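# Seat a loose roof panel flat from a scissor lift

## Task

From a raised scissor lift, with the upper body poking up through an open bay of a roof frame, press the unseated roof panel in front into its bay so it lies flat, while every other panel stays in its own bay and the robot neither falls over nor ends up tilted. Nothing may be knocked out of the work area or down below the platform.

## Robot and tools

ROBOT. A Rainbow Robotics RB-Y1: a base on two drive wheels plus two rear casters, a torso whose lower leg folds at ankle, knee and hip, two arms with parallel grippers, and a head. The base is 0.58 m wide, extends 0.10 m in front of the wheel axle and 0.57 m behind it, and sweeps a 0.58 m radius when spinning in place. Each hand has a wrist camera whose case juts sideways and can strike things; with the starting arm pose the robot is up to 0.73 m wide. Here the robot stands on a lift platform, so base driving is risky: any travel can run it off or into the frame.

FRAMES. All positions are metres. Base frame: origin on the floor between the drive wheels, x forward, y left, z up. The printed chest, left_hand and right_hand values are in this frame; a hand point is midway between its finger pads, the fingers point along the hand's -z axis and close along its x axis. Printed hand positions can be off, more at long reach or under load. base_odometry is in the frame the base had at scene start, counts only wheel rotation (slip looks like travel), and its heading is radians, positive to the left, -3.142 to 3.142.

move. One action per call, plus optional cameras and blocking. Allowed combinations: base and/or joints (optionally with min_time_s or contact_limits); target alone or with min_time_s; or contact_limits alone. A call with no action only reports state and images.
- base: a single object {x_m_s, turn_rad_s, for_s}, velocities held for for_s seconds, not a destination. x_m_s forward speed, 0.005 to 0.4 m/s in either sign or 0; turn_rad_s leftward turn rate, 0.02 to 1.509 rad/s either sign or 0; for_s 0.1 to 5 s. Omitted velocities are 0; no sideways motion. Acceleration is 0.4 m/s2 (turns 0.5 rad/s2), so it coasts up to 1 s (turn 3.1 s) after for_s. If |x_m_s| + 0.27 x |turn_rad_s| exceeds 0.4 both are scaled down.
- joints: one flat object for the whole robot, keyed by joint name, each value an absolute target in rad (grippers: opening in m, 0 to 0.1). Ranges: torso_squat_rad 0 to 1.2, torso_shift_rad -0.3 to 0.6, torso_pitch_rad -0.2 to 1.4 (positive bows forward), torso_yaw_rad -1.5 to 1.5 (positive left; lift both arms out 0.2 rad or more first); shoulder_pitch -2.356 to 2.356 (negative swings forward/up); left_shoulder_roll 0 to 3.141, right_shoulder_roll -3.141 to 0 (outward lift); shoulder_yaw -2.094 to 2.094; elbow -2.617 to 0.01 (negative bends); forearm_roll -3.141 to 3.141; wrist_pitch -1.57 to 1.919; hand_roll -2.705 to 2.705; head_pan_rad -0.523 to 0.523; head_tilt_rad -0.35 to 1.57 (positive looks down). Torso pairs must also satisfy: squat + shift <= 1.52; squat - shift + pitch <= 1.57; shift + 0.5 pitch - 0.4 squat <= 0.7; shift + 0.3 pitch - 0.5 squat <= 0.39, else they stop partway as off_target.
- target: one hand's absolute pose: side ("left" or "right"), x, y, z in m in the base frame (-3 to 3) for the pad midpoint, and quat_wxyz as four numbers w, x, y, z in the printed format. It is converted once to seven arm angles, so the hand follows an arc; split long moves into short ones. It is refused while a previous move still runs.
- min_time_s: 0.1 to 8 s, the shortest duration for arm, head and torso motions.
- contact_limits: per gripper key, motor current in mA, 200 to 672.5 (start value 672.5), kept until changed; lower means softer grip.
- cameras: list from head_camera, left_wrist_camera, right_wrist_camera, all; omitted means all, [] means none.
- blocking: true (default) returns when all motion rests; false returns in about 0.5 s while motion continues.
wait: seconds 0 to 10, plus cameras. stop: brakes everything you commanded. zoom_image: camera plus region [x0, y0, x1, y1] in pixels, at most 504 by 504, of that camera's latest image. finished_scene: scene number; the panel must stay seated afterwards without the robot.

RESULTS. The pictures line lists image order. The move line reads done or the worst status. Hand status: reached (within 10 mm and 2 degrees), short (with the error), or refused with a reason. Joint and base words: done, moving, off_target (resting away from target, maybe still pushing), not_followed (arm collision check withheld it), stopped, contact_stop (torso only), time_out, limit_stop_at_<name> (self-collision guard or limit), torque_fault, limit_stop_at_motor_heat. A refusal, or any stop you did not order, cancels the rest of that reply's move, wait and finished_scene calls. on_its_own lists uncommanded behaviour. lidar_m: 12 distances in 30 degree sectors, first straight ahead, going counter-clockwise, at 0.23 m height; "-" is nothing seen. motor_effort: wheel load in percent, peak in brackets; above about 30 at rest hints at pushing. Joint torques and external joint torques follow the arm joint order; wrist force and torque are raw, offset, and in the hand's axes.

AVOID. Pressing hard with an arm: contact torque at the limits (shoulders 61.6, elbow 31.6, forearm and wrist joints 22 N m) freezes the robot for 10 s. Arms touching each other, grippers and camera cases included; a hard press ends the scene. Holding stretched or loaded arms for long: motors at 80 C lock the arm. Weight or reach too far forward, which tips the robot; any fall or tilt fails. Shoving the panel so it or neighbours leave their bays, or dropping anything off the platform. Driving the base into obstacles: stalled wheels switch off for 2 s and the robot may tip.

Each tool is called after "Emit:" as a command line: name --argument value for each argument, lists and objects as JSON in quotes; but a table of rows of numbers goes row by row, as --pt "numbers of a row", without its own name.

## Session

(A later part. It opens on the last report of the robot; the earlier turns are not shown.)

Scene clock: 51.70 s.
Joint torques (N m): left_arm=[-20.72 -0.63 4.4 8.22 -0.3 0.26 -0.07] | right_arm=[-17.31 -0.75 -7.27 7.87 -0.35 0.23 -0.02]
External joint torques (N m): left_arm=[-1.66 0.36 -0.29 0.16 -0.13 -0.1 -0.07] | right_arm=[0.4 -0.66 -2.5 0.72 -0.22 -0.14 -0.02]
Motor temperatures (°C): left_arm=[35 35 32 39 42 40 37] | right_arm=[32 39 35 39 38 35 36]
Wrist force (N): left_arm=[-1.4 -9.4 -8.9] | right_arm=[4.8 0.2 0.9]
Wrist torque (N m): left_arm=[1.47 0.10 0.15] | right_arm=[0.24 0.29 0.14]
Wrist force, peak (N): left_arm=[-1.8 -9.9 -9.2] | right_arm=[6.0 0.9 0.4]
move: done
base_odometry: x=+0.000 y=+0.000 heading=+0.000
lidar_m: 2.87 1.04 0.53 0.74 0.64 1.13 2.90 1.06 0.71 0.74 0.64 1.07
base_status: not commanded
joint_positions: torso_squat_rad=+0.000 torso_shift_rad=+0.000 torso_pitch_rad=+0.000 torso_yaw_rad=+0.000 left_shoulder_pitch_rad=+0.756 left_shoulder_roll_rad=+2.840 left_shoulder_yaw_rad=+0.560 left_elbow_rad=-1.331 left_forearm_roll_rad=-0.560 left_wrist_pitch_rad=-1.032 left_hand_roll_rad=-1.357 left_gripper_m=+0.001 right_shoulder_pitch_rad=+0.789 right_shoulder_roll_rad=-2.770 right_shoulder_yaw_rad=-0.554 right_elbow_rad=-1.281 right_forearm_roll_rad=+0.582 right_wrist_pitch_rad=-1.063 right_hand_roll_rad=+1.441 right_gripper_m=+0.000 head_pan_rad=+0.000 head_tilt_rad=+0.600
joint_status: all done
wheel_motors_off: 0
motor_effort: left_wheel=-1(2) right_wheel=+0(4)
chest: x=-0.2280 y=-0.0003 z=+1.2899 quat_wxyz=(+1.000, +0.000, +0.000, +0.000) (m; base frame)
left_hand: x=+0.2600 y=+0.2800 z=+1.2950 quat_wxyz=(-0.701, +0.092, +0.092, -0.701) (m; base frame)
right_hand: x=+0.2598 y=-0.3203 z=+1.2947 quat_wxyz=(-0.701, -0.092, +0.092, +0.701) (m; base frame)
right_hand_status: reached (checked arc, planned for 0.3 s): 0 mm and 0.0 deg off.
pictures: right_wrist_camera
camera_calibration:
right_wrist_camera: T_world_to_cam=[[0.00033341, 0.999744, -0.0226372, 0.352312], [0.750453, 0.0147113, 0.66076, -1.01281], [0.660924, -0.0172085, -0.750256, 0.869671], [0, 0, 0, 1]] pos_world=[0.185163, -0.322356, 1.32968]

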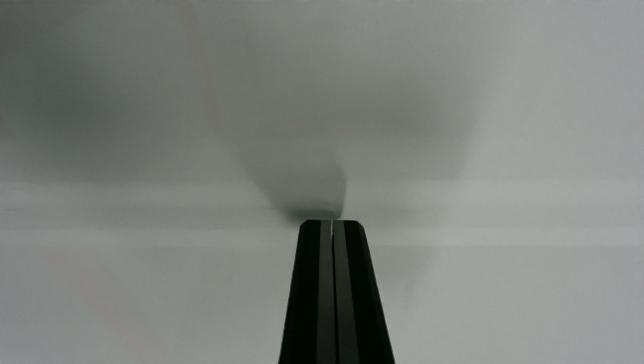

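Emit:
move --target '{"side": "left", "x": 0.26, "y": 0.28, "z": 1.290, "quat_wxyz": [0.70105, -0.0923, -0.0923, 0.70105]}' --cameras '[]'

Emit:
move --target '{"side": "right", "x": 0.26, "y": -0.32, "z": 1.292, "quat_wxyz": [0.70105, 0.0923, -0.0923, -0.70105]}' --cameras '[]'

Emit:
move --target '{"side": "left", "x": 0.26, "y": 0.28, "z": 1.287, "quat_wxyz": [0.70105, -0.0923, -0.0923, 0.70105]}' --cameras '[]'

Emit:
move --target '{"side": "right", "x": 0.26, "y": -0.32, "z": 1.289, "quat_wxyz": [0.70105, 0.0923, -0.0923, -0.70105]}' --cameras '[]'

Scene clock: 52.53 s.
Joint torques (N m): left_arm=[-19.92 -0.76 3.95 7.68 -0.35 0.33 -0.11] | right_arm=[-17.33 -0.84 -7.43 7.59 -0.34 0.3 -0.07]
External joint torques (N m): left_arm=[-0.83 0.27 -0.76 -0.36 -0.17 -0.03 -0.11] | right_arm=[0.38 -0.75 -2.67 0.45 -0.22 -0.07 -0.07]
Motor temperatures (°C): left_arm=[35 35 32 39 42 40 37] | right_arm=[32 39 35 39 38 35 36]
Wrist force (N): left_arm=[-1.3 -9.6 -8.9] | right_arm=[4.8 0.5 0.8]
Wrist torque (N m): left_arm=[1.50 0.10 0.14] | right_arm=[0.23 0.28 0.12]
Wrist force, peak (N): left_arm=[-1.7 -9.8 -9.3] | right_arm=[5.0 0.5 0.8]
move: done
base_odometry: x=+0.000 y=+0.000 heading=+0.000
lidar_m: 2.87 1.03 0.53 0.74 0.65 1.13 2.91 1.08 0.72 0.74 0.64 1.07
base_status: not commanded
joint_positions: torso_squat_rad=+0.000 torso_shift_rad=+0.000 torso_pitch_rad=+0.000 torso_yaw_rad=+0.000 left_shoulder_pitch_rad=+0.761 left_shoulder_roll_rad=+2.840 left_shoulder_yaw_rad=+0.559 left_elbow_rad=-1.342 left_forearm_roll_rad=-0.563 left_wrist_pitch_rad=-1.017 left_hand_roll_rad=-1.353 left_gripper_m=+0.001 right_shoulder_pitch_rad=+0.789 right_shoulder_roll_rad=-2.770 right_shoulder_yaw_rad=-0.554 right_elbow_rad=-1.281 right_forearm_roll_rad=+0.582 right_wrist_pitch_rad=-1.063 right_hand_roll_rad=+1.441 right_gripper_m=+0.000 head_pan_rad=+0.000 head_tilt_rad=+0.600
joint_status: all done
wheel_motors_off: 0
motor_effort: left_wheel=-1(2) right_wheel=-1(4)
chest: x=-0.2279 y=-0.0003 z=+1.2899 quat_wxyz=(+1.000, +0.000, +0.000, +0.000) (m; base frame)
left_hand: x=+0.2600 y=+0.2799 z=+1.2901 quat_wxyz=(-0.701, +0.092, +0.092, -0.701) (m; base frame)
left_hand_status: reached (checked arc, planned for 0.1 s): 0 mm and 0.0 deg off.
right_hand: x=+0.2599 y=-0.3202 z=+1.2947 quat_wxyz=(-0.701, -0.092, +0.092, +0.701) (m; base frame)
pictures: none
No camera images: "cameras" was empty.

Scene clock: 53.07 s.
Joint torques (N m): left_arm=[-20.12 -0.73 3.81 7.61 -0.32 0.28 0.01] | right_arm=[-16.76 -0.04 -5.73 7.51 -0.2 0.57 -0.06]
External joint torques (N m): left_arm=[-1.03 0.31 -0.89 -0.43 -0.14 -0.08 0.01] | right_arm=[0.97 0.01 -0.95 0.37 -0.08 0.2 -0.06]
Motor temperatures (°C): left_arm=[35 35 32 39 42 40 37] | right_arm=[32 39 35 39 38 35 36]
Wrist force (N): left_arm=[-1.5 -9.6 -8.7] | right_arm=[4.7 0.3 0.8]
Wrist torque (N m): left_arm=[1.47 0.09 0.16] | right_arm=[0.25 0.26 0.13]
Wrist force, peak (N): left_arm=[-1.5 -10.1 -8.8] | right_arm=[5.1 0.3 1.4]
move: done
base_odometry: x=+0.000 y=+0.000 heading=+0.000
lidar_m: 2.86 1.05 0.53 0.73 0.65 1.14 2.91 1.08 0.72 0.74 0.64 1.07
base_status: not commanded
joint_positions: torso_squat_rad=+0.000 torso_shift_rad=+0.000 torso_pitch_rad=+0.000 torso_yaw_rad=+0.000 left_shoulder_pitch_rad=+0.761 left_shoulder_roll_rad=+2.840 left_shoulder_yaw_rad=+0.559 left_elbow_rad=-1.342 left_forearm_roll_rad=-0.563 left_wrist_pitch_rad=-1.017 left_hand_roll_rad=-1.353 left_gripper_m=+0.001 right_shoulder_pitch_rad=+0.792 right_shoulder_roll_rad=-2.770 right_shoulder_yaw_rad=-0.553 right_elbow_rad=-1.287 right_forearm_roll_rad=+0.583 right_wrist_pitch_rad=-1.054 right_hand_roll_rad=+1.439 right_gripper_m=+0.000 head_pan_rad=+0.000 head_tilt_rad=+0.600
joint_status: all done
wheel_motors_off: 0
motor_effort: left_wheel=-1(2) right_wheel=+0(2)
chest: x=-0.2280 y=-0.0003 z=+1.2899 quat_wxyz=(+1.000, +0.000, +0.000, +0.000) (m; base frame)
left_hand: x=+0.2600 y=+0.2799 z=+1.2902 quat_wxyz=(-0.701, +0.092, +0.092, -0.701) (m; base frame)
right_hand: x=+0.2599 y=-0.3201 z=+1.2919 quat_wxyz=(-0.701, -0.092, +0.092, +0.701) (m; base frame)
right_hand_status: reached (checked arc, planned for 0.1 s): 0 mm and 0.0 deg off.
pictures: none
No camera images: "cameras" was empty.

Scene clock: 53.60 s.
Joint torques (N m): left_arm=[-19.92 -0.43 3.59 7.54 -0.31 0.29 -0.12] | right_arm=[-17.11 -0.25 -6.07 7.45 -0.16 0.47 0]
External joint torques (N m): left_arm=[-0.81 0.63 -1.12 -0.49 -0.14 -0.07 -0.11] | right_arm=[0.62 -0.2 -1.3 0.31 -0.04 0.1 0]
Motor temperatures (°C): left_arm=[35 35 32 39 42 40 37] | right_arm=[32 39 35 39 38 35 36]
Wrist force (N): left_arm=[-1.5 -9.8 -9.2] | right_arm=[4.8 0.3 0.7]
Wrist torque (N m): left_arm=[1.50 0.08 0.16] | right_arm=[0.24 0.27 0.13]
Wrist force, peak (N): left_arm=[-1.5 -10.1 -8.9] | right_arm=[5.0 0.4 0.8]
move: done
base_odometry: x=+0.000 y=+0.000 heading=+0.000
lidar_m: 2.87 1.02 0.53 0.74 0.64 1.13 2.91 1.08 0.72 0.74 0.64 1.07
base_status: not commanded
joint_positions: torso_squat_rad=+0.000 torso_shift_rad=+0.000 torso_pitch_rad=+0.000 torso_yaw_rad=+0.000 left_shoulder_pitch_rad=+0.765 left_shoulder_roll_rad=+2.840 left_shoulder_yaw_rad=+0.557 left_elbow_rad=-1.348 left_forearm_roll_rad=-0.564 left_wrist_pitch_rad=-1.007 left_hand_roll_rad=-1.351 left_gripper_m=+0.001 right_shoulder_pitch_rad=+0.792 right_shoulder_roll_rad=-2.770 right_shoulder_yaw_rad=-0.553 right_elbow_rad=-1.287 right_forearm_roll_rad=+0.583 right_wrist_pitch_rad=-1.054 right_hand_roll_rad=+1.439 right_gripper_m=+0.000 head_pan_rad=+0.000 head_tilt_rad=+0.600
joint_status: all done
wheel_motors_off: 0
motor_effort: left_wheel=-1(2) right_wheel=+3(5)
chest: x=-0.2280 y=-0.0003 z=+1.2899 quat_wxyz=(+1.000, +0.000, +0.000, +0.000) (m; base frame)
left_hand: x=+0.2600 y=+0.2799 z=+1.2872 quat_wxyz=(-0.701, +0.092, +0.092, -0.701) (m; base frame)
left_hand_status: reached (checked arc, planned for 0.1 s): 0 mm and 0.0 deg off.
right_hand: x=+0.2599 y=-0.3201 z=+1.2919 quat_wxyz=(-0.701, -0.092, +0.092, +0.701) (m; base frame)
pictures: none
No camera images: "cameras" was empty.

Scene clock: 54.13 s.
Joint torques (N m): left_arm=[-19.83 -0.81 3.9 7.63 -0.38 0.37 -0.11] | right_arm=[-16.47 0.31 -5.43 7.42 -0.23 0.45 0.11]
External joint torques (N m): left_arm=[-0.72 0.25 -0.8 -0.41 -0.21 0.01 -0.1] | right_arm=[1.27 0.33 -0.66 0.29 -0.11 0.07 0.11]
Motor temperatures (°C): left_arm=[35 35 32 39 42 40 37] | right_arm=[32 39 35 39 38 35 36]
Wrist force (N): left_arm=[-1.3 -9.8 -8.9] | right_arm=[4.7 0.3 0.9]
Wrist torque (N m): left_arm=[1.51 0.12 0.14] | right_arm=[0.24 0.26 0.12]
Wrist force, peak (N): left_arm=[-1.7 -9.9 -8.9] | right_arm=[5.1 0.4 1.5]
move: done
base_odometry: x=+0.000 y=+0.000 heading=+0.000
lidar_m: 2.88 1.03 0.52 0.73 0.64 1.14 2.90 1.07 0.72 0.74 0.63 1.07
base_status: not commanded
joint_positions: torso_squat_rad=+0.000 torso_shift_rad=+0.000 torso_pitch_rad=+0.000 torso_yaw_rad=+0.000 left_shoulder_pitch_rad=+0.765 left_shoulder_roll_rad=+2.840 left_shoulder_yaw_rad=+0.557 left_elbow_rad=-1.348 left_forearm_roll_rad=-0.564 left_wrist_pitch_rad=-1.007 left_hand_roll_rad=-1.351 left_gripper_m=+0.001 right_shoulder_pitch_rad=+0.796 right_shoulder_roll_rad=-2.770 right_shoulder_yaw_rad=-0.552 right_elbow_rad=-1.294 right_forearm_roll_rad=+0.585 right_wrist_pitch_rad=-1.045 right_hand_roll_rad=+1.437 right_gripper_m=+0.000 head_pan_rad=+0.000 head_tilt_rad=+0.600
joint_status: all done
wheel_motors_off: 0
motor_effort: left_wheel=-1(1) right_wheel=-3(3)
chest: x=-0.2280 y=-0.0003 z=+1.2899 quat_wxyz=(+1.000, +0.000, +0.000, +0.000) (m; base frame)
left_hand: x=+0.2600 y=+0.2799 z=+1.2872 quat_wxyz=(-0.701, +0.092, +0.092, -0.701) (m; base frame)
right_hand: x=+0.2599 y=-0.3200 z=+1.2889 quat_wxyz=(-0.701, -0.092, +0.092, +0.701) (m; base frame)
right_hand_status: reached (checked arc, planned for 0.1 s): 0 mm and 0.0 deg off.
pictures: none
No camera images: "cameras" was empty.

Emit:
move --target '{"side": "left", "x": 0.26, "y": 0.28, "z": 1.283, "quat_wxyz": [0.70105, -0.0923, -0.0923, 0.70105]}' --cameras '["left_wrist_camera"]'

Emit:
move --target '{"side": "right", "x": 0.26, "y": -0.32, "z": 1.286, "quat_wxyz": [0.70105, 0.0923, -0.0923, -0.70105]}' --cameras '["right_wrist_camera"]'

Emit:
move --target '{"side": "left", "x": 0.26, "y": 0.28, "z": 1.280, "quat_wxyz": [0.70105, -0.0923, -0.0923, 0.70105]}' --cameras '[]'

Emit:
move --target '{"side": "right", "x": 0.26, "y": -0.32, "z": 1.283, "quat_wxyz": [0.70105, 0.0923, -0.0923, -0.70105]}' --cameras '[]'

Scene clock: 54.90 s.
Joint torques (N m): left_arm=[-20.17 -0.64 3.45 7.73 -0.5 0.31 -0.13] | right_arm=[-16.98 0.26 -5.9 7.41 -0.21 0.4 -0.11]
External joint torques (N m): left_arm=[-1.03 0.47 -1.26 -0.28 -0.33 -0.05 -0.12] | right_arm=[0.77 0.28 -1.12 0.28 -0.09 0.02 -0.12]
Motor temperatures (°C): left_arm=[35 35 32 39 42 40 37] | right_arm=[32 39 35 39 38 35 36]
Wrist force (N): left_arm=[-1.5 -9.6 -8.9] | right_arm=[4.8 0.4 0.8]
Wrist torque (N m): left_arm=[1.47 0.09 0.14] | right_arm=[0.23 0.27 0.14]
Wrist force, peak (N): left_arm=[-1.6 -10.1 -9.0] | right_arm=[5.1 0.1 0.8]
move: done
base_odometry: x=+0.000 y=+0.000 heading=+0.000
lidar_m: 2.87 1.04 0.53 0.73 0.64 1.15 2.89 1.08 0.71 0.73 0.64 1.06
base_status: not commanded
joint_positions: torso_squat_rad=+0.000 torso_shift_rad=+0.000 torso_pitch_rad=+0.000 torso_yaw_rad=+0.000 left_shoulder_pitch_rad=+0.769 left_shoulder_roll_rad=+2.840 left_shoulder_yaw_rad=+0.556 left_elbow_rad=-1.357 left_forearm_roll_rad=-0.566 left_wrist_pitch_rad=-0.995 left_hand_roll_rad=-1.348 left_gripper_m=+0.001 right_shoulder_pitch_rad=+0.796 right_shoulder_roll_rad=-2.770 right_shoulder_yaw_rad=-0.552 right_elbow_rad=-1.294 right_forearm_roll_rad=+0.585 right_wrist_pitch_rad=-1.045 right_hand_roll_rad=+1.437 right_gripper_m=+0.000 head_pan_rad=+0.000 head_tilt_rad=+0.600
joint_status: all done
wheel_motors_off: 0
motor_effort: left_wheel=-1(1) right_wheel=+0(3)
chest: x=-0.2280 y=-0.0003 z=+1.2899 quat_wxyz=(+1.000, +0.000, +0.000, +0.000) (m; base frame)
left_hand: x=+0.2600 y=+0.2799 z=+1.2832 quat_wxyz=(-0.701, +0.092, +0.092, -0.701) (m; base frame)
left_hand_status: reached (checked arc, planned for 0.1 s): 0 mm and 0.0 deg off.
right_hand: x=+0.2599 y=-0.3200 z=+1.2889 quat_wxyz=(-0.701, -0.092, +0.092, +0.701) (m; base frame)
pictures: left_wrist_camera
camera_calibration:
left_wrist_camera: T_world_to_cam=[[-0.00630079, 0.999684, 0.0243363, -0.311478], [0.724213, -0.0122198, 0.689468, -1.04203], [0.689547, 0.0219688, -0.723907, 0.81887], [0, 0, 0, 1]] pos_world=[0.18804, 0.280657, 1.31881]

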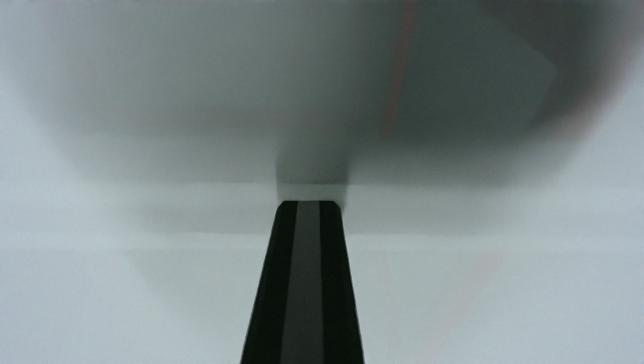

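Scene clock: 55.43 s.
Joint torques (N m): left_arm=[-19.9 -0.53 3.44 7.76 -0.46 0.33 -0.04] | right_arm=[-16.99 0.57 -5.43 7.42 -0.03 0.48 0.06]
External joint torques (N m): left_arm=[-0.76 0.58 -1.28 -0.26 -0.29 -0.02 -0.04] | right_arm=[0.78 0.56 -0.65 0.3 0.09 0.1 0.06]
Motor temperatures (°C): left_arm=[35 35 32 39 42 40 37] | right_arm=[32 39 35 39 38 35 36]
Wrist force (N): left_arm=[-1.7 -9.7 -8.7] | right_arm=[4.9 0.5 0.9]
Wrist torque (N m): left_arm=[1.48 0.08 0.15] | right_arm=[0.24 0.28 0.12]
Wrist force, peak (N): left_arm=[-1.5 -10.0 -8.9] | right_arm=[4.9 0.4 1.4]
move: done
base_odometry: x=+0.000 y=+0.000 heading=+0.000
lidar_m: 2.87 1.04 0.54 0.74 0.64 1.15 2.89 1.08 0.72 0.74 0.63 1.06
base_status: not commanded
joint_positions: torso_squat_rad=+0.000 torso_shift_rad=+0.000 torso_pitch_rad=+0.000 torso_yaw_rad=+0.000 left_shoulder_pitch_rad=+0.769 left_shoulder_roll_rad=+2.840 left_shoulder_yaw_rad=+0.556 left_elbow_rad=-1.357 left_forearm_roll_rad=-0.566 left_wrist_pitch_rad=-0.995 left_hand_roll_rad=-1.348 left_gripper_m=+0.001 right_shoulder_pitch_rad=+0.799 right_shoulder_roll_rad=-2.770 right_shoulder_yaw_rad=-0.551 right_elbow_rad=-1.300 right_forearm_roll_rad=+0.586 right_wrist_pitch_rad=-1.035 right_hand_roll_rad=+1.435 right_gripper_m=+0.000 head_pan_rad=+0.000 head_tilt_rad=+0.600
joint_status: all done
wheel_motors_off: 0
motor_effort: left_wheel=-1(1) right_wheel=-1(3)
chest: x=-0.2280 y=-0.0003 z=+1.2899 quat_wxyz=(+1.000, +0.000, +0.000, +0.000) (m; base frame)
left_hand: x=+0.2600 y=+0.2799 z=+1.2832 quat_wxyz=(-0.701, +0.092, +0.092, -0.701) (m; base frame)
right_hand: x=+0.2599 y=-0.3199 z=+1.2859 quat_wxyz=(-0.701, -0.092, +0.092, +0.701) (m; base frame)
right_hand_status: reached (checked arc, planned for 0.1 s): 0 mm and 0.0 deg off.
pictures: right_wrist_camera
camera_calibration:
right_wrist_camera: T_world_to_cam=[[-0.000371531, 0.999745, -0.0225928, 0.351885], [0.7504, 0.0152122, 0.660809, -1.00697], [0.660984, -0.0167081, -0.750214, 0.863102], [0, 0, 0, 1]] pos_world=[0.185262, -0.322056, 1.32088]

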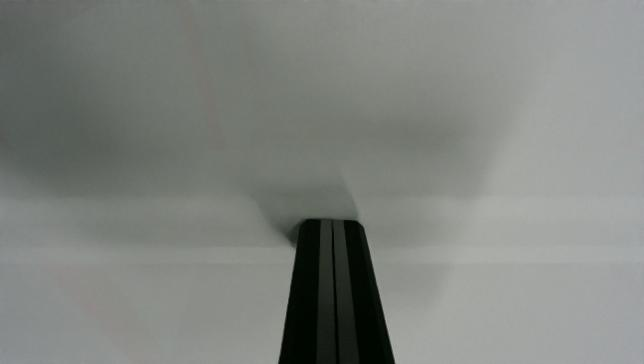

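Scene clock: 55.97 s.
Joint torques (N m): left_arm=[-12.21 0.29 2.81 3.82 0.05 0.34 -0.07] | right_arm=[-16.85 0.62 -5.39 7.37 -0.19 0.48 0.02]
External joint torques (N m): left_arm=[6.94 1.42 -1.91 -4.19 0.22 0.01 -0.06] | right_arm=[0.91 0.62 -0.6 0.25 -0.07 0.1 0.01]
Motor temperatures (°C): left_arm=[35 35 32 39 42 40 37] | right_arm=[32 39 35 39 38 35 36]
Wrist force (N): left_arm=[0.5 -9.6 12.2] | right_arm=[4.7 0.8 1.0]
Wrist torque (N m): left_arm=[1.61 0.00 0.12] | right_arm=[0.19 0.27 0.12]
Wrist force, peak (N): left_arm=[1.4 -12.5 19.1] | right_arm=[5.0 0.1 1.1]
move: done
base_odometry: x=+0.000 y=+0.000 heading=+0.000
lidar_m: 2.87 1.04 0.53 0.74 0.64 1.14 2.89 1.08 0.71 0.73 0.65 1.07
base_status: not commanded
joint_positions: torso_squat_rad=+0.000 torso_shift_rad=+0.000 torso_pitch_rad=+0.000 torso_yaw_rad=+0.000 left_shoulder_pitch_rad=+0.771 left_shoulder_roll_rad=+2.840 left_shoulder_yaw_rad=+0.555 left_elbow_rad=-1.362 left_forearm_roll_rad=-0.568 left_wrist_pitch_rad=-0.985 left_hand_roll_rad=-1.346 left_gripper_m=+0.001 right_shoulder_pitch_rad=+0.799 right_shoulder_roll_rad=-2.770 right_shoulder_yaw_rad=-0.551 right_elbow_rad=-1.300 right_forearm_roll_rad=+0.586 right_wrist_pitch_rad=-1.035 right_hand_roll_rad=+1.435 right_gripper_m=+0.000 head_pan_rad=+0.000 head_tilt_rad=+0.600
joint_status: all done
wheel_motors_off: 0
motor_effort: left_wheel=+0(1) right_wheel=-1(4)
chest: x=-0.2283 y=-0.0003 z=+1.2899 quat_wxyz=(+1.000, +0.000, +0.000, +0.000) (m; base frame)
left_hand: x=+0.2603 y=+0.2797 z=+1.2816 quat_wxyz=(-0.701, +0.094, +0.093, -0.701) (m; base frame)
left_hand_status: reached (checked arc, planned for 0.1 s): 2 mm and 0.2 deg off.
right_hand: x=+0.2597 y=-0.3199 z=+1.2861 quat_wxyz=(-0.701, -0.092, +0.092, +0.701) (m; base frame)
pictures: none
No camera images: "cameras" was empty.

Scene clock: 56.50 s.
Joint torques (N m): left_arm=[-12.58 0.33 2.5 3.65 0.13 -0.37 -0.05] | right_arm=[-14.19 -0.38 -5.21 5.41 -0.35 0.09 0.03]
External joint torques (N m): left_arm=[6.57 1.46 -2.22 -4.36 0.3 -0.73 -0.05] | right_arm=[3.6 -0.43 -0.42 -1.71 -0.23 -0.29 0.02]
Motor temperatures (°C): left_arm=[35 35 32 39 42 40 37] | right_arm=[32 39 35 39 38 35 36]
Wrist force (N): left_arm=[0.1 -13.3 5.1] | right_arm=[5.0 2.4 10.8]
Wrist torque (N m): left_arm=[1.46 0.02 0.12] | right_arm=[0.21 0.24 0.14]
Wrist force, peak (N): left_arm=[0.0 -15.1 3.4] | right_arm=[5.8 2.1 13.2]
move: done
base_odometry: x=+0.000 y=+0.000 heading=+0.000
lidar_m: 2.87 1.04 0.53 0.74 0.65 1.14 2.90 1.07 0.71 0.74 0.63 1.08
base_status: not commanded
joint_positions: torso_squat_rad=+0.000 torso_shift_rad=+0.000 torso_pitch_rad=-0.001 torso_yaw_rad=+0.000 left_shoulder_pitch_rad=+0.771 left_shoulder_roll_rad=+2.840 left_shoulder_yaw_rad=+0.555 left_elbow_rad=-1.362 left_forearm_roll_rad=-0.568 left_wrist_pitch_rad=-0.985 left_hand_roll_rad=-1.346 left_gripper_m=+0.001 right_shoulder_pitch_rad=+0.804 right_shoulder_roll_rad=-2.770 right_shoulder_yaw_rad=-0.551 right_elbow_rad=-1.305 right_forearm_roll_rad=+0.587 right_wrist_pitch_rad=-1.027 right_hand_roll_rad=+1.433 right_gripper_m=+0.000 head_pan_rad=+0.000 head_tilt_rad=+0.600
joint_status: all done
wheel_motors_off: 0
motor_effort: left_wheel=-1(2) right_wheel=+0(3)
chest: x=-0.2283 y=-0.0003 z=+1.2899 quat_wxyz=(+1.000, +0.000, +0.000, +0.000) (m; base frame)
left_hand: x=+0.2602 y=+0.2797 z=+1.2816 quat_wxyz=(-0.701, +0.094, +0.093, -0.701) (m; base frame)
right_hand: x=+0.2601 y=-0.3199 z=+1.2835 quat_wxyz=(-0.701, -0.093, +0.093, +0.701) (m; base frame)
right_hand_status: reached (checked arc, planned for 0.1 s): 0 mm and 0.1 deg off.
pictures: none
No camera images: "cameras" was empty.

Emit:
move --target '{"side": "left", "x": 0.25, "y": 0.28, "z": 1.32, "quat_wxyz": [0.70105, -0.0923, -0.0923, 0.70105]}' --cameras '[]'

Emit:
move --target '{"side": "right", "x": 0.25, "y": -0.32, "z": 1.32, "quat_wxyz": [0.70105, 0.0923, -0.0923, -0.70105]}' --cameras '[]'

Emit:
move --target '{"side": "left", "x": 0.145, "y": 0.28, "z": 1.33, "quat_wxyz": [0.70711, 0, 0, 0.70711]}' --cameras '[]'

Emit:
move --target '{"side": "right", "x": 0.145, "y": -0.32, "z": 1.33, "quat_wxyz": [0.70711, 0, 0, -0.70711]}'

Scene clock: 58.00 s.
Joint torques (N m): left_arm=[-18.44 -0.29 3.72 7.84 -0.17 0.57 -0.21] | right_arm=[-13.49 -0.29 -4.82 5.06 -0.33 0.16 0.07]
External joint torques (N m): left_arm=[-0.07 -0.05 -1.04 -0.27 0 0.21 -0.21] | right_arm=[4.3 -0.35 -0.03 -2.06 -0.2 -0.21 0.07]
Motor temperatures (°C): left_arm=[35 35 32 39 42 40 37] | right_arm=[32 39 35 39 38 35 36]
Wrist force (N): left_arm=[-1.3 -9.7 -8.8] | right_arm=[3.4 1.8 12.2]
Wrist torque (N m): left_arm=[1.49 0.11 0.14] | right_arm=[0.17 0.28 0.11]
Wrist force, peak (N): left_arm=[0.5 -13.8 5.3] | right_arm=[6.7 -2.0 18.6]
move: done
base_odometry: x=+0.000 y=+0.000 heading=+0.000
lidar_m: 2.87 1.04 0.53 0.74 0.65 1.14 2.90 1.08 0.72 0.74 0.64 1.08
base_status: not commanded
joint_positions: torso_squat_rad=+0.000 torso_shift_rad=+0.000 torso_pitch_rad=+0.000 torso_yaw_rad=+0.000 left_shoulder_pitch_rad=+0.693 left_shoulder_roll_rad=+2.820 left_shoulder_yaw_rad=+0.553 left_elbow_rad=-1.332 left_forearm_roll_rad=-0.558 left_wrist_pitch_rad=-1.093 left_hand_roll_rad=-1.357 left_gripper_m=+0.001 right_shoulder_pitch_rad=+0.803 right_shoulder_roll_rad=-2.770 right_shoulder_yaw_rad=-0.551 right_elbow_rad=-1.304 right_forearm_roll_rad=+0.587 right_wrist_pitch_rad=-1.027 right_hand_roll_rad=+1.433 right_gripper_m=+0.000 head_pan_rad=+0.000 head_tilt_rad=+0.600
joint_status: all done
wheel_motors_off: 0
motor_effort: left_wheel=-1(2) right_wheel=+3(3)
chest: x=-0.2283 y=-0.0002 z=+1.2899 quat_wxyz=(+1.000, +0.000, +0.000, +0.000) (m; base frame)
left_hand: x=+0.2501 y=+0.2799 z=+1.3201 quat_wxyz=(-0.701, +0.092, +0.092, -0.701) (m; base frame)
left_hand_status: reached (checked arc, planned for 0.3 s): 0 mm and 0.0 deg off.
right_hand: x=+0.2602 y=-0.3199 z=+1.2836 quat_wxyz=(-0.701, -0.093, +0.093, +0.701) (m; base frame)
pictures: none
No camera images: "cameras" was empty.

Scene clock: 59.00 s.
Joint torques (N m): left_arm=[-18.57 0.1 3.59 7.71 0 0.49 -0.16] | right_arm=[-15.97 0.19 -5.72 7.54 -0.46 0.54 0.03]
External joint torques (N m): left_arm=[-0.19 0.34 -1.16 -0.39 0.18 0.13 -0.15] | right_arm=[1.09 1.05 -0.9 0.38 -0.34 0.16 0.03]
Motor temperatures (°C): left_arm=[35 35 32 39 42 40 37] | right_arm=[33 39 35 39 38 35 36]
Wrist force (N): left_arm=[-1.4 -9.5 -8.6] | right_arm=[5.0 0.4 0.8]
Wrist torque (N m): left_arm=[1.46 0.10 0.16] | right_arm=[0.23 0.31 0.12]
Wrist force, peak (N): left_arm=[-1.6 -10.2 -9.0] | right_arm=[4.4 2.0 12.2]
move: done
base_odometry: x=+0.000 y=+0.000 heading=+0.000
lidar_m: 2.86 1.04 0.53 0.74 0.65 1.13 2.89 1.07 0.72 0.74 0.64 1.07
base_status: not commanded
joint_positions: torso_squat_rad=+0.000 torso_shift_rad=+0.000 torso_pitch_rad=+0.000 torso_yaw_rad=+0.000 left_shoulder_pitch_rad=+0.693 left_shoulder_roll_rad=+2.820 left_shoulder_yaw_rad=+0.553 left_elbow_rad=-1.332 left_forearm_roll_rad=-0.558 left_wrist_pitch_rad=-1.093 left_hand_roll_rad=-1.357 left_gripper_m=+0.001 right_shoulder_pitch_rad=+0.724 right_shoulder_roll_rad=-2.752 right_shoulder_yaw_rad=-0.546 right_elbow_rad=-1.281 right_forearm_roll_rad=+0.584 right_wrist_pitch_rad=-1.125 right_hand_roll_rad=+1.439 right_gripper_m=+0.000 head_pan_rad=+0.000 head_tilt_rad=+0.600
joint_status: all done
wheel_motors_off: 0
motor_effort: left_wheel=+0(1) right_wheel=+0(3)
chest: x=-0.2280 y=-0.0003 z=+1.2899 quat_wxyz=(+1.000, +0.000, +0.000, +0.000) (m; base frame)
left_hand: x=+0.2504 y=+0.2799 z=+1.3199 quat_wxyz=(-0.701, +0.092, +0.092, -0.701) (m; base frame)
right_hand: x=+0.2503 y=-0.3200 z=+1.3197 quat_wxyz=(-0.701, -0.092, +0.092, +0.701) (m; base frame)
right_hand_status: reached (checked arc, planned for 0.3 s): 0 mm and 0.0 deg off.
pictures: none
No camera images: "cameras" was empty.

Scene clock: 60.27 s.
Joint torques (N m): left_arm=[-15.35 2.57 3.31 6.87 -0.18 -0.03 -0.12] | right_arm=[-16.01 -0.16 -5.78 7.46 -0.4 0.42 0.09]
External joint torques (N m): left_arm=[-0.19 0.08 -1.84 -0.6 -0.11 0.13 -0.12] | right_arm=[1.06 0.71 -0.95 0.3 -0.28 0.04 0.09]
Motor temperatures (°C): left_arm=[35 35 32 39 42 40 37] | right_arm=[33 39 35 39 38 35 36]
Wrist force (N): left_arm=[-1.6 -11.1 -9.1] | right_arm=[4.8 0.5 0.6]
Wrist torque (N m): left_arm=[1.57 0.09 0.16] | right_arm=[0.22 0.28 0.14]
Wrist force, peak (N): left_arm=[-1.4 -11.7 -9.2] | right_arm=[5.2 0.2 0.8]
move: done
base_odometry: x=+0.000 y=+0.000 heading=+0.000
lidar_m: 2.87 1.03 0.53 0.74 0.65 1.15 2.92 1.07 0.71 0.74 0.65 1.07
base_status: not commanded
joint_positions: torso_squat_rad=+0.000 torso_shift_rad=+0.000 torso_pitch_rad=+0.000 torso_yaw_rad=+0.000 left_shoulder_pitch_rad=+0.498 left_shoulder_roll_rad=+2.717 left_shoulder_yaw_rad=+0.490 left_elbow_rad=-1.551 left_forearm_roll_rad=-0.542 left_wrist_pitch_rad=-1.347 left_hand_roll_rad=-1.300 left_gripper_m=+0.001 right_shoulder_pitch_rad=+0.724 right_shoulder_roll_rad=-2.751 right_shoulder_yaw_rad=-0.546 right_elbow_rad=-1.281 right_forearm_roll_rad=+0.584 right_wrist_pitch_rad=-1.125 right_hand_roll_rad=+1.439 right_gripper_m=+0.000 head_pan_rad=+0.000 head_tilt_rad=+0.600
joint_status: all done
wheel_motors_off: 0
motor_effort: left_wheel=+1(1) right_wheel=+1(3)
chest: x=-0.2280 y=-0.0003 z=+1.2899 quat_wxyz=(+1.000, +0.000, +0.000, +0.000) (m; base frame)
left_hand: x=+0.1451 y=+0.2797 z=+1.3299 quat_wxyz=(-0.707, +0.000, -0.001, -0.707) (m; base frame)
left_hand_status: reached (checked arc, planned for 0.5 s): 0 mm and 0.1 deg off.
right_hand: x=+0.2503 y=-0.3200 z=+1.3196 quat_wxyz=(-0.701, -0.092, +0.092, +0.701) (m; base frame)
pictures: none
No camera images: "cameras" was empty.

Scene clock: 61.70 s.
Joint torques (N m): left_arm=[-15.72 2.62 4.18 7.03 -0.24 -0.14 -0.09] | right_arm=[-13.85 -3.53 -5.89 6.57 -0.27 0.06 0.07]
External joint torques (N m): left_arm=[-0.56 0.13 -0.97 -0.43 -0.17 0.01 -0.09] | right_arm=[0.09 0.29 -0.69 0.03 -0.08 0.16 0.07]
Motor temperatures (°C): left_arm=[35 35 32 39 42 40 37] | right_arm=[33 39 35 39 38 35 36]
Wrist force (N): left_arm=[-1.9 -11.2 -8.7] | right_arm=[4.7 2.0 0.8]
Wrist torque (N m): left_arm=[1.58 0.04 0.16] | right_arm=[0.15 0.27 0.14]
Wrist force, peak (N): left_arm=[-1.4 -11.6 -9.3] | right_arm=[5.6 1.1 0.5]
move: done
base_odometry: x=+0.000 y=+0.000 heading=+0.000
lidar_m: 2.87 1.02 0.53 0.74 0.65 1.14 2.90 1.06 0.72 0.74 0.64 1.07
base_status: not commanded
joint_positions: torso_squat_rad=+0.000 torso_shift_rad=+0.000 torso_pitch_rad=+0.000 torso_yaw_rad=+0.000 left_shoulder_pitch_rad=+0.498 left_shoulder_roll_rad=+2.716 left_shoulder_yaw_rad=+0.490 left_elbow_rad=-1.551 left_forearm_roll_rad=-0.542 left_wrist_pitch_rad=-1.347 left_hand_roll_rad=-1.300 left_gripper_m=+0.001 right_shoulder_pitch_rad=+0.514 right_shoulder_roll_rad=-2.643 right_shoulder_yaw_rad=-0.464 right_elbow_rad=-1.504 right_forearm_roll_rad=+0.596 right_wrist_pitch_rad=-1.387 right_hand_roll_rad=+1.374 right_gripper_m=+0.000 head_pan_rad=+0.000 head_tilt_rad=+0.600
joint_status: all done
wheel_motors_off: 0
motor_effort: left_wheel=-1(2) right_wheel=+1(4)
chest: x=-0.2280 y=-0.0003 z=+1.2899 quat_wxyz=(+1.000, +0.000, +0.000, +0.000) (m; base frame)
left_hand: x=+0.1451 y=+0.2797 z=+1.3299 quat_wxyz=(-0.707, +0.000, -0.001, -0.707) (m; base frame)
right_hand: x=+0.1451 y=-0.3197 z=+1.3296 quat_wxyz=(-0.708, +0.001, -0.002, +0.707) (m; base frame)
right_hand_status: reached (checked arc, planned for 0.5 s): 1 mm and 0.2 deg off.
pictures: head_camera, left_wrist_camera, right_wrist_camera
camera_calibration:
head_camera: T_world_to_cam=[[-0.0413206, -0.998968, 0.0188766, -0.040912], [-0.527727, 0.0057783, -0.849395, 1.21403], [0.848409, -0.0450592, -0.527421, 0.898778], [0, 0, 0, 1]] pos_world=[-0.123543, -0.00738664, 1.506]
left_wrist_camera: T_world_to_cam=[[0.00104908, 0.999704, 0.0243101, -0.314185], [0.878987, -0.012514, 0.476682, -0.730396], [0.476845, 0.0208681, -0.87874, 1.16892], [0, 0, 0, 1]] pos_world=[0.0849435, 0.280558, 1.38298]
right_wrist_camera: T_world_to_cam=[[-0.00723868, 0.99977, -0.0201815, 0.350383], [0.897083, 0.0154092, 0.441593, -0.679426], [0.441802, -0.0149079, -0.896989, 1.19925], [0, 0, 0, 1]] pos_world=[0.0822072, -0.321954, 1.38281]

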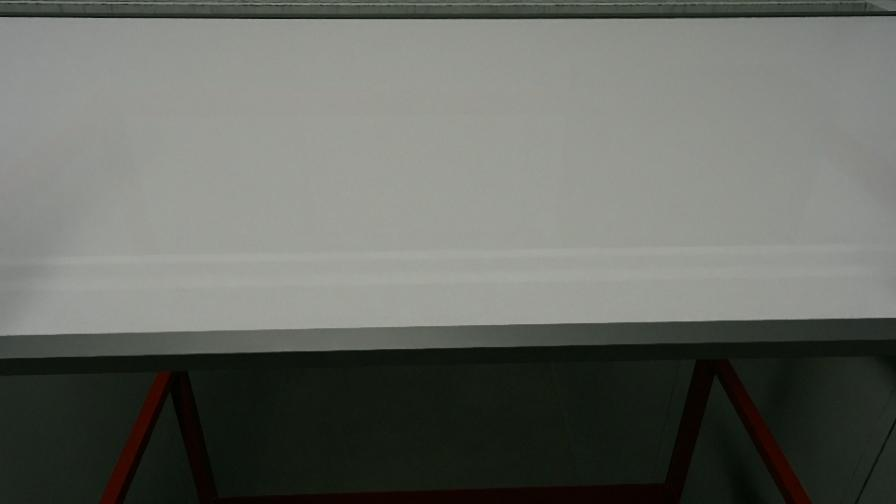

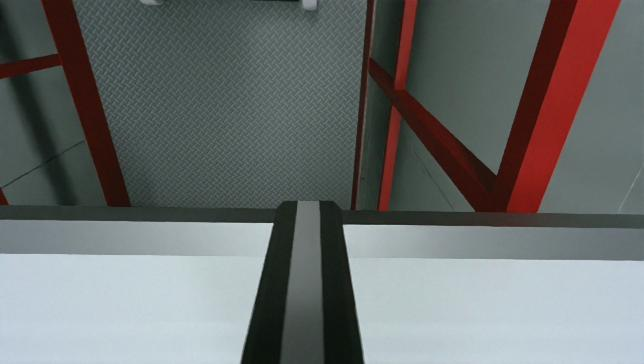

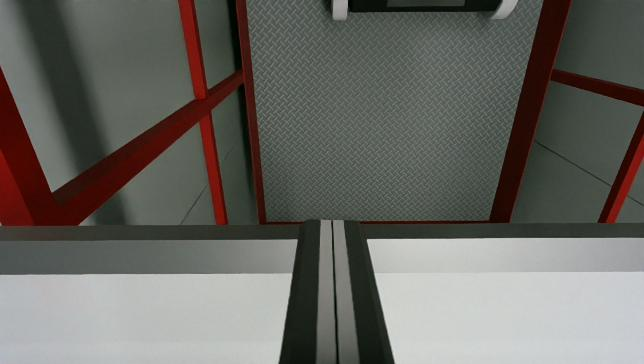

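Emit:
move --target '{"side": "left", "x": 0.145, "y": 0.28, "z": 1.2737, "quat_wxyz": [0.70711, 0, 0, 0.70711]}' --cameras '[]'

Emit:
move --target '{"side": "right", "x": 0.145, "y": -0.32, "z": 1.2759, "quat_wxyz": [0.70711, 0, 0, -0.70711]}'

Emit:
zoom_image --camera "left_wrist_camera" --region '[200, 130, 420, 330]'

Emit:
zoom_image --camera "right_wrist_camera" --region '[220, 130, 440, 330]'

Scene clock: 62.80 s.
Joint torques (N m): left_arm=[-16.96 1.84 4.57 7.02 -0.36 -0.43 -0.2] | right_arm=[-13.59 -3.55 -6.02 6.91 -0.31 -0.03 0.05]
External joint torques (N m): left_arm=[-1.44 -0.17 -0.73 -0.05 -0.29 -0.27 -0.2] | right_arm=[0.35 0.27 -0.81 0.37 -0.12 0.08 0.05]
Motor temperatures (°C): left_arm=[35 35 32 39 42 40 37] | right_arm=[33 39 35 39 38 35 36]
Wrist force (N): left_arm=[-1.3 -11.7 -8.9] | right_arm=[4.8 1.9 0.9]
Wrist torque (N m): left_arm=[1.62 0.13 0.12] | right_arm=[0.14 0.29 0.13]
Wrist force, peak (N): left_arm=[-0.6 -11.4 -10.2] | right_arm=[5.2 1.6 0.8]
move: done
base_odometry: x=+0.000 y=+0.000 heading=+0.000
lidar_m: 2.88 1.03 0.52 0.74 0.65 1.14 2.92 1.07 0.71 0.74 0.64 1.08
base_status: not commanded
joint_positions: torso_squat_rad=+0.000 torso_shift_rad=+0.000 torso_pitch_rad=+0.000 torso_yaw_rad=+0.000 left_shoulder_pitch_rad=+0.569 left_shoulder_roll_rad=+2.707 left_shoulder_yaw_rad=+0.473 left_elbow_rad=-1.684 left_forearm_roll_rad=-0.590 left_wrist_pitch_rad=-1.164 left_hand_roll_rad=-1.259 left_gripper_m=+0.001 right_shoulder_pitch_rad=+0.514 right_shoulder_roll_rad=-2.643 right_shoulder_yaw_rad=-0.464 right_elbow_rad=-1.504 right_forearm_roll_rad=+0.596 right_wrist_pitch_rad=-1.387 right_hand_roll_rad=+1.374 right_gripper_m=+0.000 head_pan_rad=+0.000 head_tilt_rad=+0.600
joint_status: all done
wheel_motors_off: 0
motor_effort: left_wheel=+0(2) right_wheel=-3(3)
chest: x=-0.2280 y=-0.0003 z=+1.2899 quat_wxyz=(+1.000, +0.000, +0.000, +0.000) (m; base frame)
left_hand: x=+0.1448 y=+0.2800 z=+1.2739 quat_wxyz=(-0.707, +0.000, +0.000, -0.707) (m; base frame)
left_hand_status: reached (checked arc, planned for 0.4 s): 0 mm and 0.0 deg off.
right_hand: x=+0.1451 y=-0.3197 z=+1.3295 quat_wxyz=(-0.707, +0.001, -0.002, +0.707) (m; base frame)
pictures: none
No camera images: "cameras" was empty.

Scene clock: 63.57 s.
Joint torques (N m): left_arm=[-16.8 1.91 4.21 7.11 -0.33 -0.4 -0.21] | right_arm=[-13.98 -3.19 -6.68 6.57 -0.48 -0.46 -0.04]
External joint torques (N m): left_arm=[-1.27 -0.1 -1.09 0.04 -0.27 -0.25 -0.21] | right_arm=[0.23 0.23 -1.29 0.34 -0.3 -0.36 -0.04]
Motor temperatures (°C): left_arm=[35 35 32 39 42 40 37] | right_arm=[33 39 35 39 38 35 36]
Wrist force (N): left_arm=[-1.7 -11.6 -9.0] | right_arm=[4.4 1.8 0.7]
Wrist torque (N m): left_arm=[1.64 0.09 0.12] | right_arm=[0.15 0.26 0.14]
Wrist force, peak (N): left_arm=[-1.7 -11.6 -9.1] | right_arm=[5.5 1.7 -0.7]
move: done
base_odometry: x=+0.000 y=+0.000 heading=+0.000
lidar_m: 2.87 1.03 0.53 0.73 0.64 1.14 2.89 1.06 0.72 0.74 0.64 1.07
base_status: not commanded
joint_positions: torso_squat_rad=+0.000 torso_shift_rad=+0.000 torso_pitch_rad=+0.000 torso_yaw_rad=+0.000 left_shoulder_pitch_rad=+0.569 left_shoulder_roll_rad=+2.707 left_shoulder_yaw_rad=+0.473 left_elbow_rad=-1.684 left_forearm_roll_rad=-0.590 left_wrist_pitch_rad=-1.164 left_hand_roll_rad=-1.259 left_gripper_m=+0.001 right_shoulder_pitch_rad=+0.580 right_shoulder_roll_rad=-2.625 right_shoulder_yaw_rad=-0.447 right_elbow_rad=-1.635 right_forearm_roll_rad=+0.644 right_wrist_pitch_rad=-1.213 right_hand_roll_rad=+1.332 right_gripper_m=+0.000 head_pan_rad=+0.000 head_tilt_rad=+0.600
joint_status: all done
wheel_motors_off: 0
motor_effort: left_wheel=-1(1) right_wheel=+1(3)
chest: x=-0.2280 y=-0.0003 z=+1.2899 quat_wxyz=(+1.000, +0.000, +0.000, +0.000) (m; base frame)
left_hand: x=+0.1448 y=+0.2800 z=+1.2739 quat_wxyz=(-0.707, +0.000, +0.000, -0.707) (m; base frame)
right_hand: x=+0.1447 y=-0.3200 z=+1.2760 quat_wxyz=(-0.707, +0.000, +0.000, +0.707) (m; base frame)
right_hand_status: reached (checked arc, planned for 0.4 s): 0 mm and 0.0 deg off.
pictures: head_camera, left_wrist_camera, right_wrist_camera
camera_calibration:
head_camera: T_world_to_cam=[[-0.0414074, -0.998963, 0.018926, -0.0408974], [-0.527726, 0.00578208, -0.849395, 1.21403], [0.848405, -0.045159, -0.527418, 0.898778], [0, 0, 0, 1]] pos_world=[-0.123543, -0.00728678, 1.506]
left_wrist_camera: T_world_to_cam=[[0.000674768, 0.999689, 0.0249272, -0.313805], [0.878137, -0.0125177, 0.478246, -0.705347], [0.478409, 0.0215668, -0.877872, 1.11842], [0, 0, 0, 1]] pos_world=[0.0845416, 0.280757, 1.32698]
right_wrist_camera: T_world_to_cam=[[-0.0064318, 0.999743, -0.0217247, 0.351371], [0.895907, 0.0154115, 0.443975, -0.65829], [0.444196, -0.0166077, -0.895776, 1.14885], [0, 0, 0, 1]] pos_world=[0.0817104, -0.322056, 1.32901]

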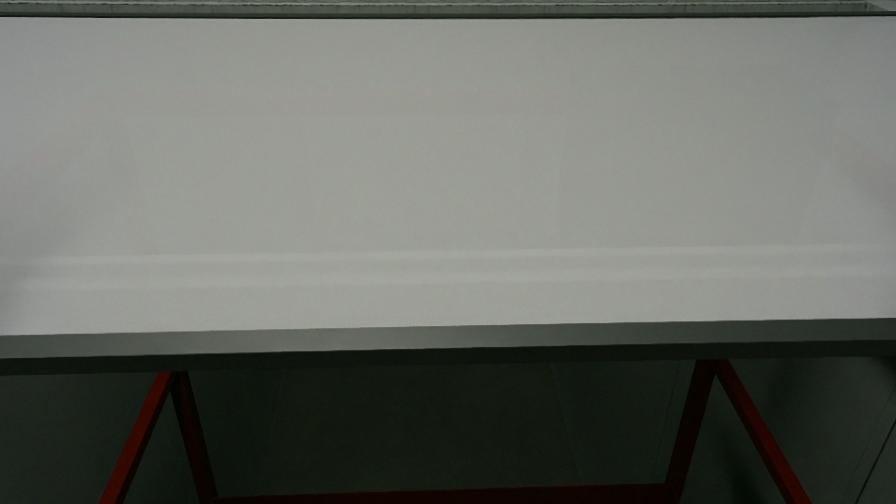

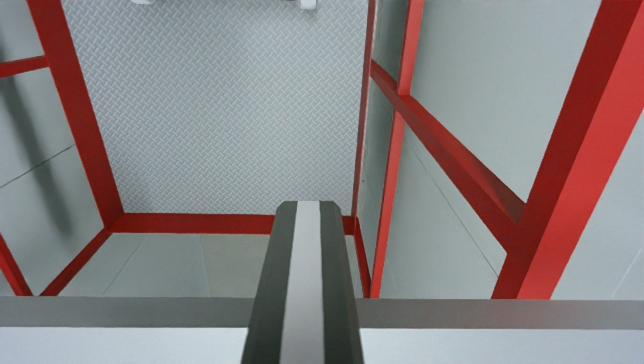

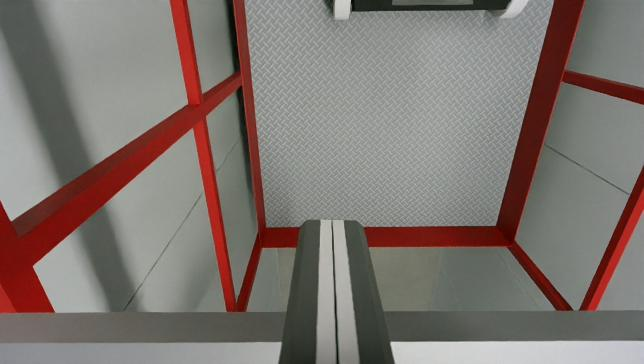

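Scaled by 2.291 from the camera's 644x364 image, which has a finer 1265x715 frame.

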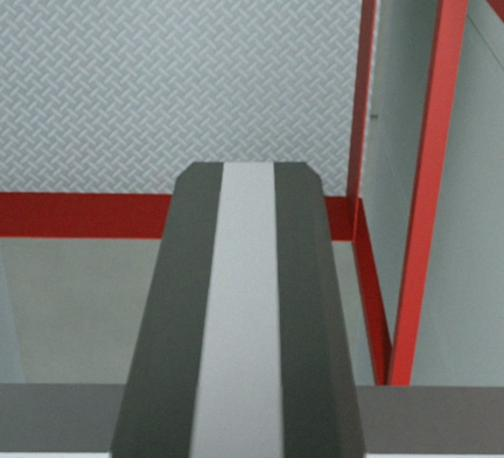

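Scaled by 2.291 from the camera's 644x364 image, which has a finer 1265x715 frame.

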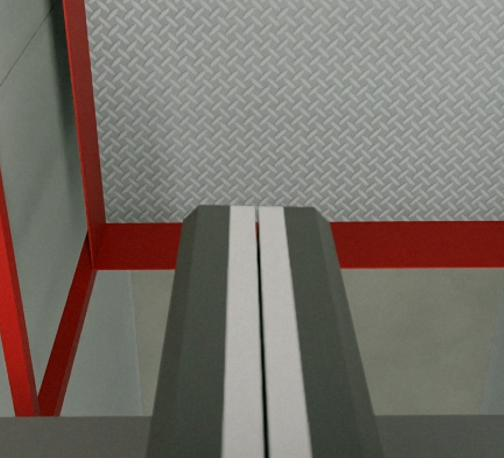

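Emit:
move --base '{"x_m_s": 0.02, "for_s": 2.5}'

Scene clock: 67.57 s.
Joint torques (N m): left_arm=[-17.02 1.68 4.13 7.49 -0.39 0.03 -0.18] | right_arm=[-13.36 -2.83 -7.11 7.14 -0.33 0.36 0.23]
External joint torques (N m): left_arm=[-1.5 -0.33 -1.16 0.41 -0.32 0.18 -0.18] | right_arm=[0.85 0.59 -1.71 0.91 -0.16 0.45 0.23]
Motor temperatures (°C): left_arm=[35 35 32 39 42 40 37] | right_arm=[33 39 35 39 38 35 36]
Wrist force (N): left_arm=[-1.6 -11.5 -8.9] | right_arm=[4.5 1.6 0.6]
Wrist torque (N m): left_arm=[1.61 0.09 0.15] | right_arm=[0.19 0.26 0.14]
Wrist force, peak (N): left_arm=[-1.5 -11.8 -8.9] | right_arm=[5.0 -6.9 0.6]
move: done
base_odometry: x=+0.050 y=+0.000 heading=+0.000
lidar_m: 2.86 1.03 0.51 0.74 0.68 0.67 2.90 1.07 0.75 0.74 0.62 1.08
base_status: done (sent for 2.5 of 2.5 s)
joint_positions: torso_squat_rad=+0.000 torso_shift_rad=+0.000 torso_pitch_rad=+0.000 torso_yaw_rad=+0.000 left_shoulder_pitch_rad=+0.569 left_shoulder_roll_rad=+2.707 left_shoulder_yaw_rad=+0.473 left_elbow_rad=-1.684 left_forearm_roll_rad=-0.590 left_wrist_pitch_rad=-1.164 left_hand_roll_rad=-1.259 left_gripper_m=+0.001 right_shoulder_pitch_rad=+0.580 right_shoulder_roll_rad=-2.625 right_shoulder_yaw_rad=-0.447 right_elbow_rad=-1.635 right_forearm_roll_rad=+0.644 right_wrist_pitch_rad=-1.214 right_hand_roll_rad=+1.332 right_gripper_m=+0.000 head_pan_rad=+0.000 head_tilt_rad=+0.600
joint_status: not commanded
wheel_motors_off: 0
motor_effort: left_wheel=-2(31) right_wheel=+0(16)
chest: x=-0.2280 y=-0.0003 z=+1.2899 quat_wxyz=(+1.000, +0.000, +0.000, +0.000) (m; base frame)
left_hand: x=+0.1447 y=+0.2800 z=+1.2739 quat_wxyz=(-0.707, +0.000, +0.000, -0.707) (m; base frame)
right_hand: x=+0.1446 y=-0.3200 z=+1.2759 quat_wxyz=(-0.707, +0.000, +0.000, +0.707) (m; base frame)
pictures: head_camera, left_wrist_camera, right_wrist_camera
camera_calibration:
head_camera: T_world_to_cam=[[-0.0414074, -0.998963, 0.018926, -0.0408974], [-0.527726, 0.00578208, -0.849395, 1.21403], [0.848405, -0.045159, -0.527418, 0.898778], [0, 0, 0, 1]] pos_world=[-0.123543, -0.00728678, 1.506]
left_wrist_camera: T_world_to_cam=[[0.000766308, 0.999688, 0.0249761, -0.313877], [0.878221, -0.0126177, 0.478089, -0.70503], [0.478254, 0.0215682, -0.877956, 1.11859], [0, 0, 0, 1]] pos_world=[0.0844417, 0.280757, 1.32698]
right_wrist_camera: T_world_to_cam=[[-0.00643773, 0.999743, -0.0217238, 0.35147], [0.896006, 0.0154127, 0.443775, -0.65794], [0.443995, -0.0166077, -0.895875, 1.14904], [0, 0, 0, 1]] pos_world=[0.0816102, -0.322156, 1.32901]

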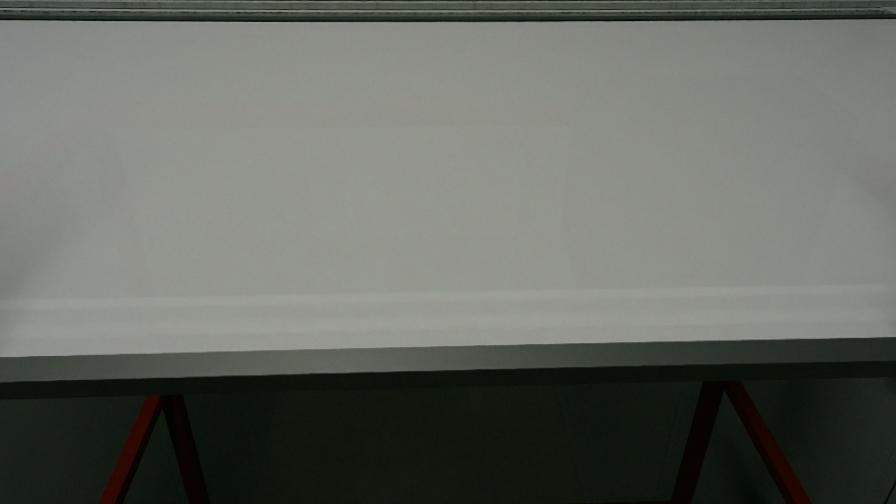

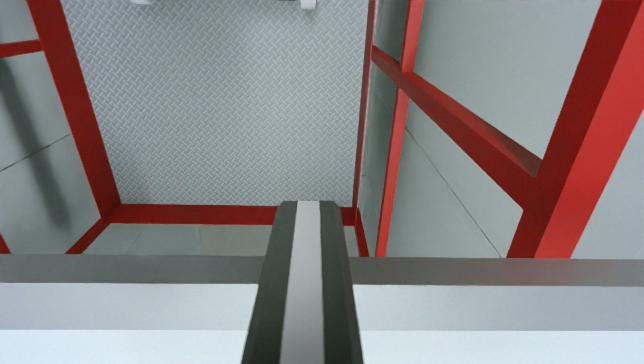

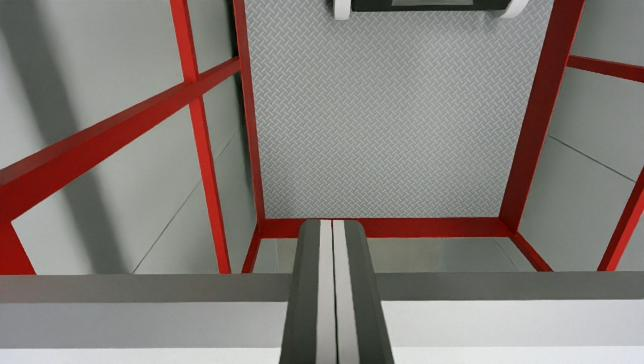

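Emit:
move --base '{"x_m_s": 0.03, "for_s": 2.0}'

Scene clock: 70.67 s.
Joint torques (N m): left_arm=[-16.81 1.84 4.41 7.69 -0.42 0.02 -0.17] | right_arm=[-13.25 -2.63 -7.2 7 -0.34 0.32 0.06]
External joint torques (N m): left_arm=[-1.29 -0.17 -0.89 0.62 -0.35 0.17 -0.17] | right_arm=[0.96 0.79 -1.8 0.78 -0.16 0.42 0.06]
Motor temperatures (°C): left_arm=[35 35 32 39 42 40 37] | right_arm=[33 39 35 39 38 35 36]
Wrist force (N): left_arm=[-1.6 -11.3 -9.0] | right_arm=[4.7 2.1 0.6]
Wrist torque (N m): left_arm=[1.58 0.09 0.12] | right_arm=[0.13 0.28 0.14]
Wrist force, peak (N): left_arm=[-1.7 -11.8 -9.2] | right_arm=[5.4 -5.7 2.5]
move: done
base_odometry: x=+0.110 y=+0.000 heading=+0.000
lidar_m: 2.86 0.98 0.48 0.74 0.78 0.72 2.90 1.10 0.78 0.59 0.60 1.05
base_status: done (sent for 2 of 2 s)
joint_positions: torso_squat_rad=+0.000 torso_shift_rad=+0.000 torso_pitch_rad=+0.000 torso_yaw_rad=+0.000 left_shoulder_pitch_rad=+0.569 left_shoulder_roll_rad=+2.707 left_shoulder_yaw_rad=+0.473 left_elbow_rad=-1.684 left_forearm_roll_rad=-0.590 left_wrist_pitch_rad=-1.164 left_hand_roll_rad=-1.259 left_gripper_m=+0.001 right_shoulder_pitch_rad=+0.580 right_shoulder_roll_rad=-2.625 right_shoulder_yaw_rad=-0.447 right_elbow_rad=-1.635 right_forearm_roll_rad=+0.644 right_wrist_pitch_rad=-1.214 right_hand_roll_rad=+1.332 right_gripper_m=+0.000 head_pan_rad=+0.000 head_tilt_rad=+0.600
joint_status: not commanded
wheel_motors_off: 0
motor_effort: left_wheel=-3(26) right_wheel=-3(19)
chest: x=-0.2280 y=-0.0003 z=+1.2899 quat_wxyz=(+1.000, +0.000, +0.000, +0.000) (m; base frame)
left_hand: x=+0.1447 y=+0.2800 z=+1.2739 quat_wxyz=(-0.707, +0.000, +0.000, -0.707) (m; base frame)
right_hand: x=+0.1446 y=-0.3200 z=+1.2759 quat_wxyz=(-0.707, +0.000, +0.000, +0.707) (m; base frame)
pictures: head_camera, left_wrist_camera, right_wrist_camera
camera_calibration:
head_camera: T_world_to_cam=[[-0.0414074, -0.998963, 0.018926, -0.0408974], [-0.527726, 0.00578208, -0.849395, 1.21403], [0.848405, -0.045159, -0.527418, 0.898778], [0, 0, 0, 1]] pos_world=[-0.123543, -0.00728678, 1.506]
left_wrist_camera: T_world_to_cam=[[0.000766308, 0.999688, 0.0249761, -0.313877], [0.878221, -0.0126177, 0.478089, -0.70503], [0.478254, 0.0215682, -0.877956, 1.11859], [0, 0, 0, 1]] pos_world=[0.0844417, 0.280757, 1.32698]
right_wrist_camera: T_world_to_cam=[[-0.00643664, 0.999743, -0.0217232, 0.351469], [0.896006, 0.0154114, 0.443775, -0.65794], [0.443995, -0.0166077, -0.895875, 1.14904], [0, 0, 0, 1]] pos_world=[0.0816102, -0.322156, 1.32901]

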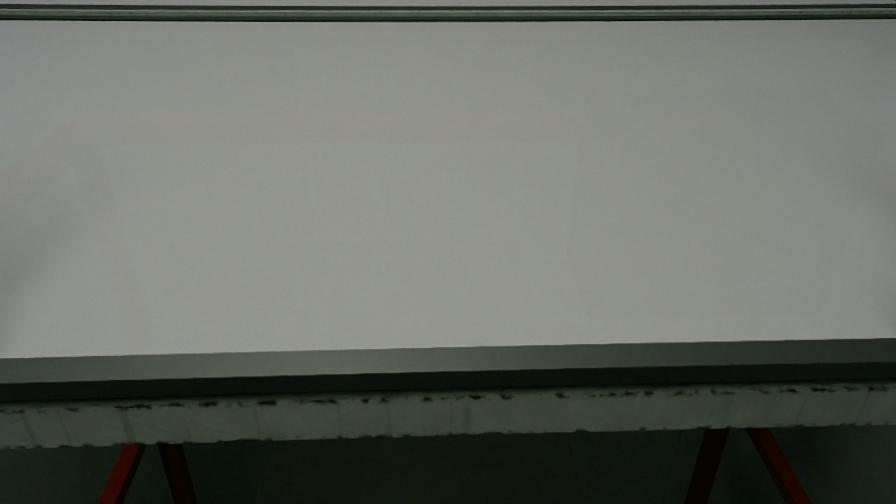

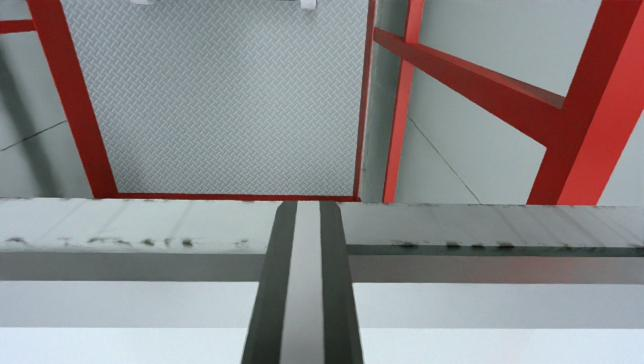

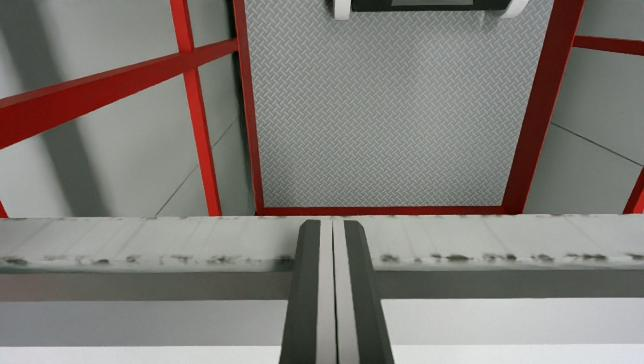

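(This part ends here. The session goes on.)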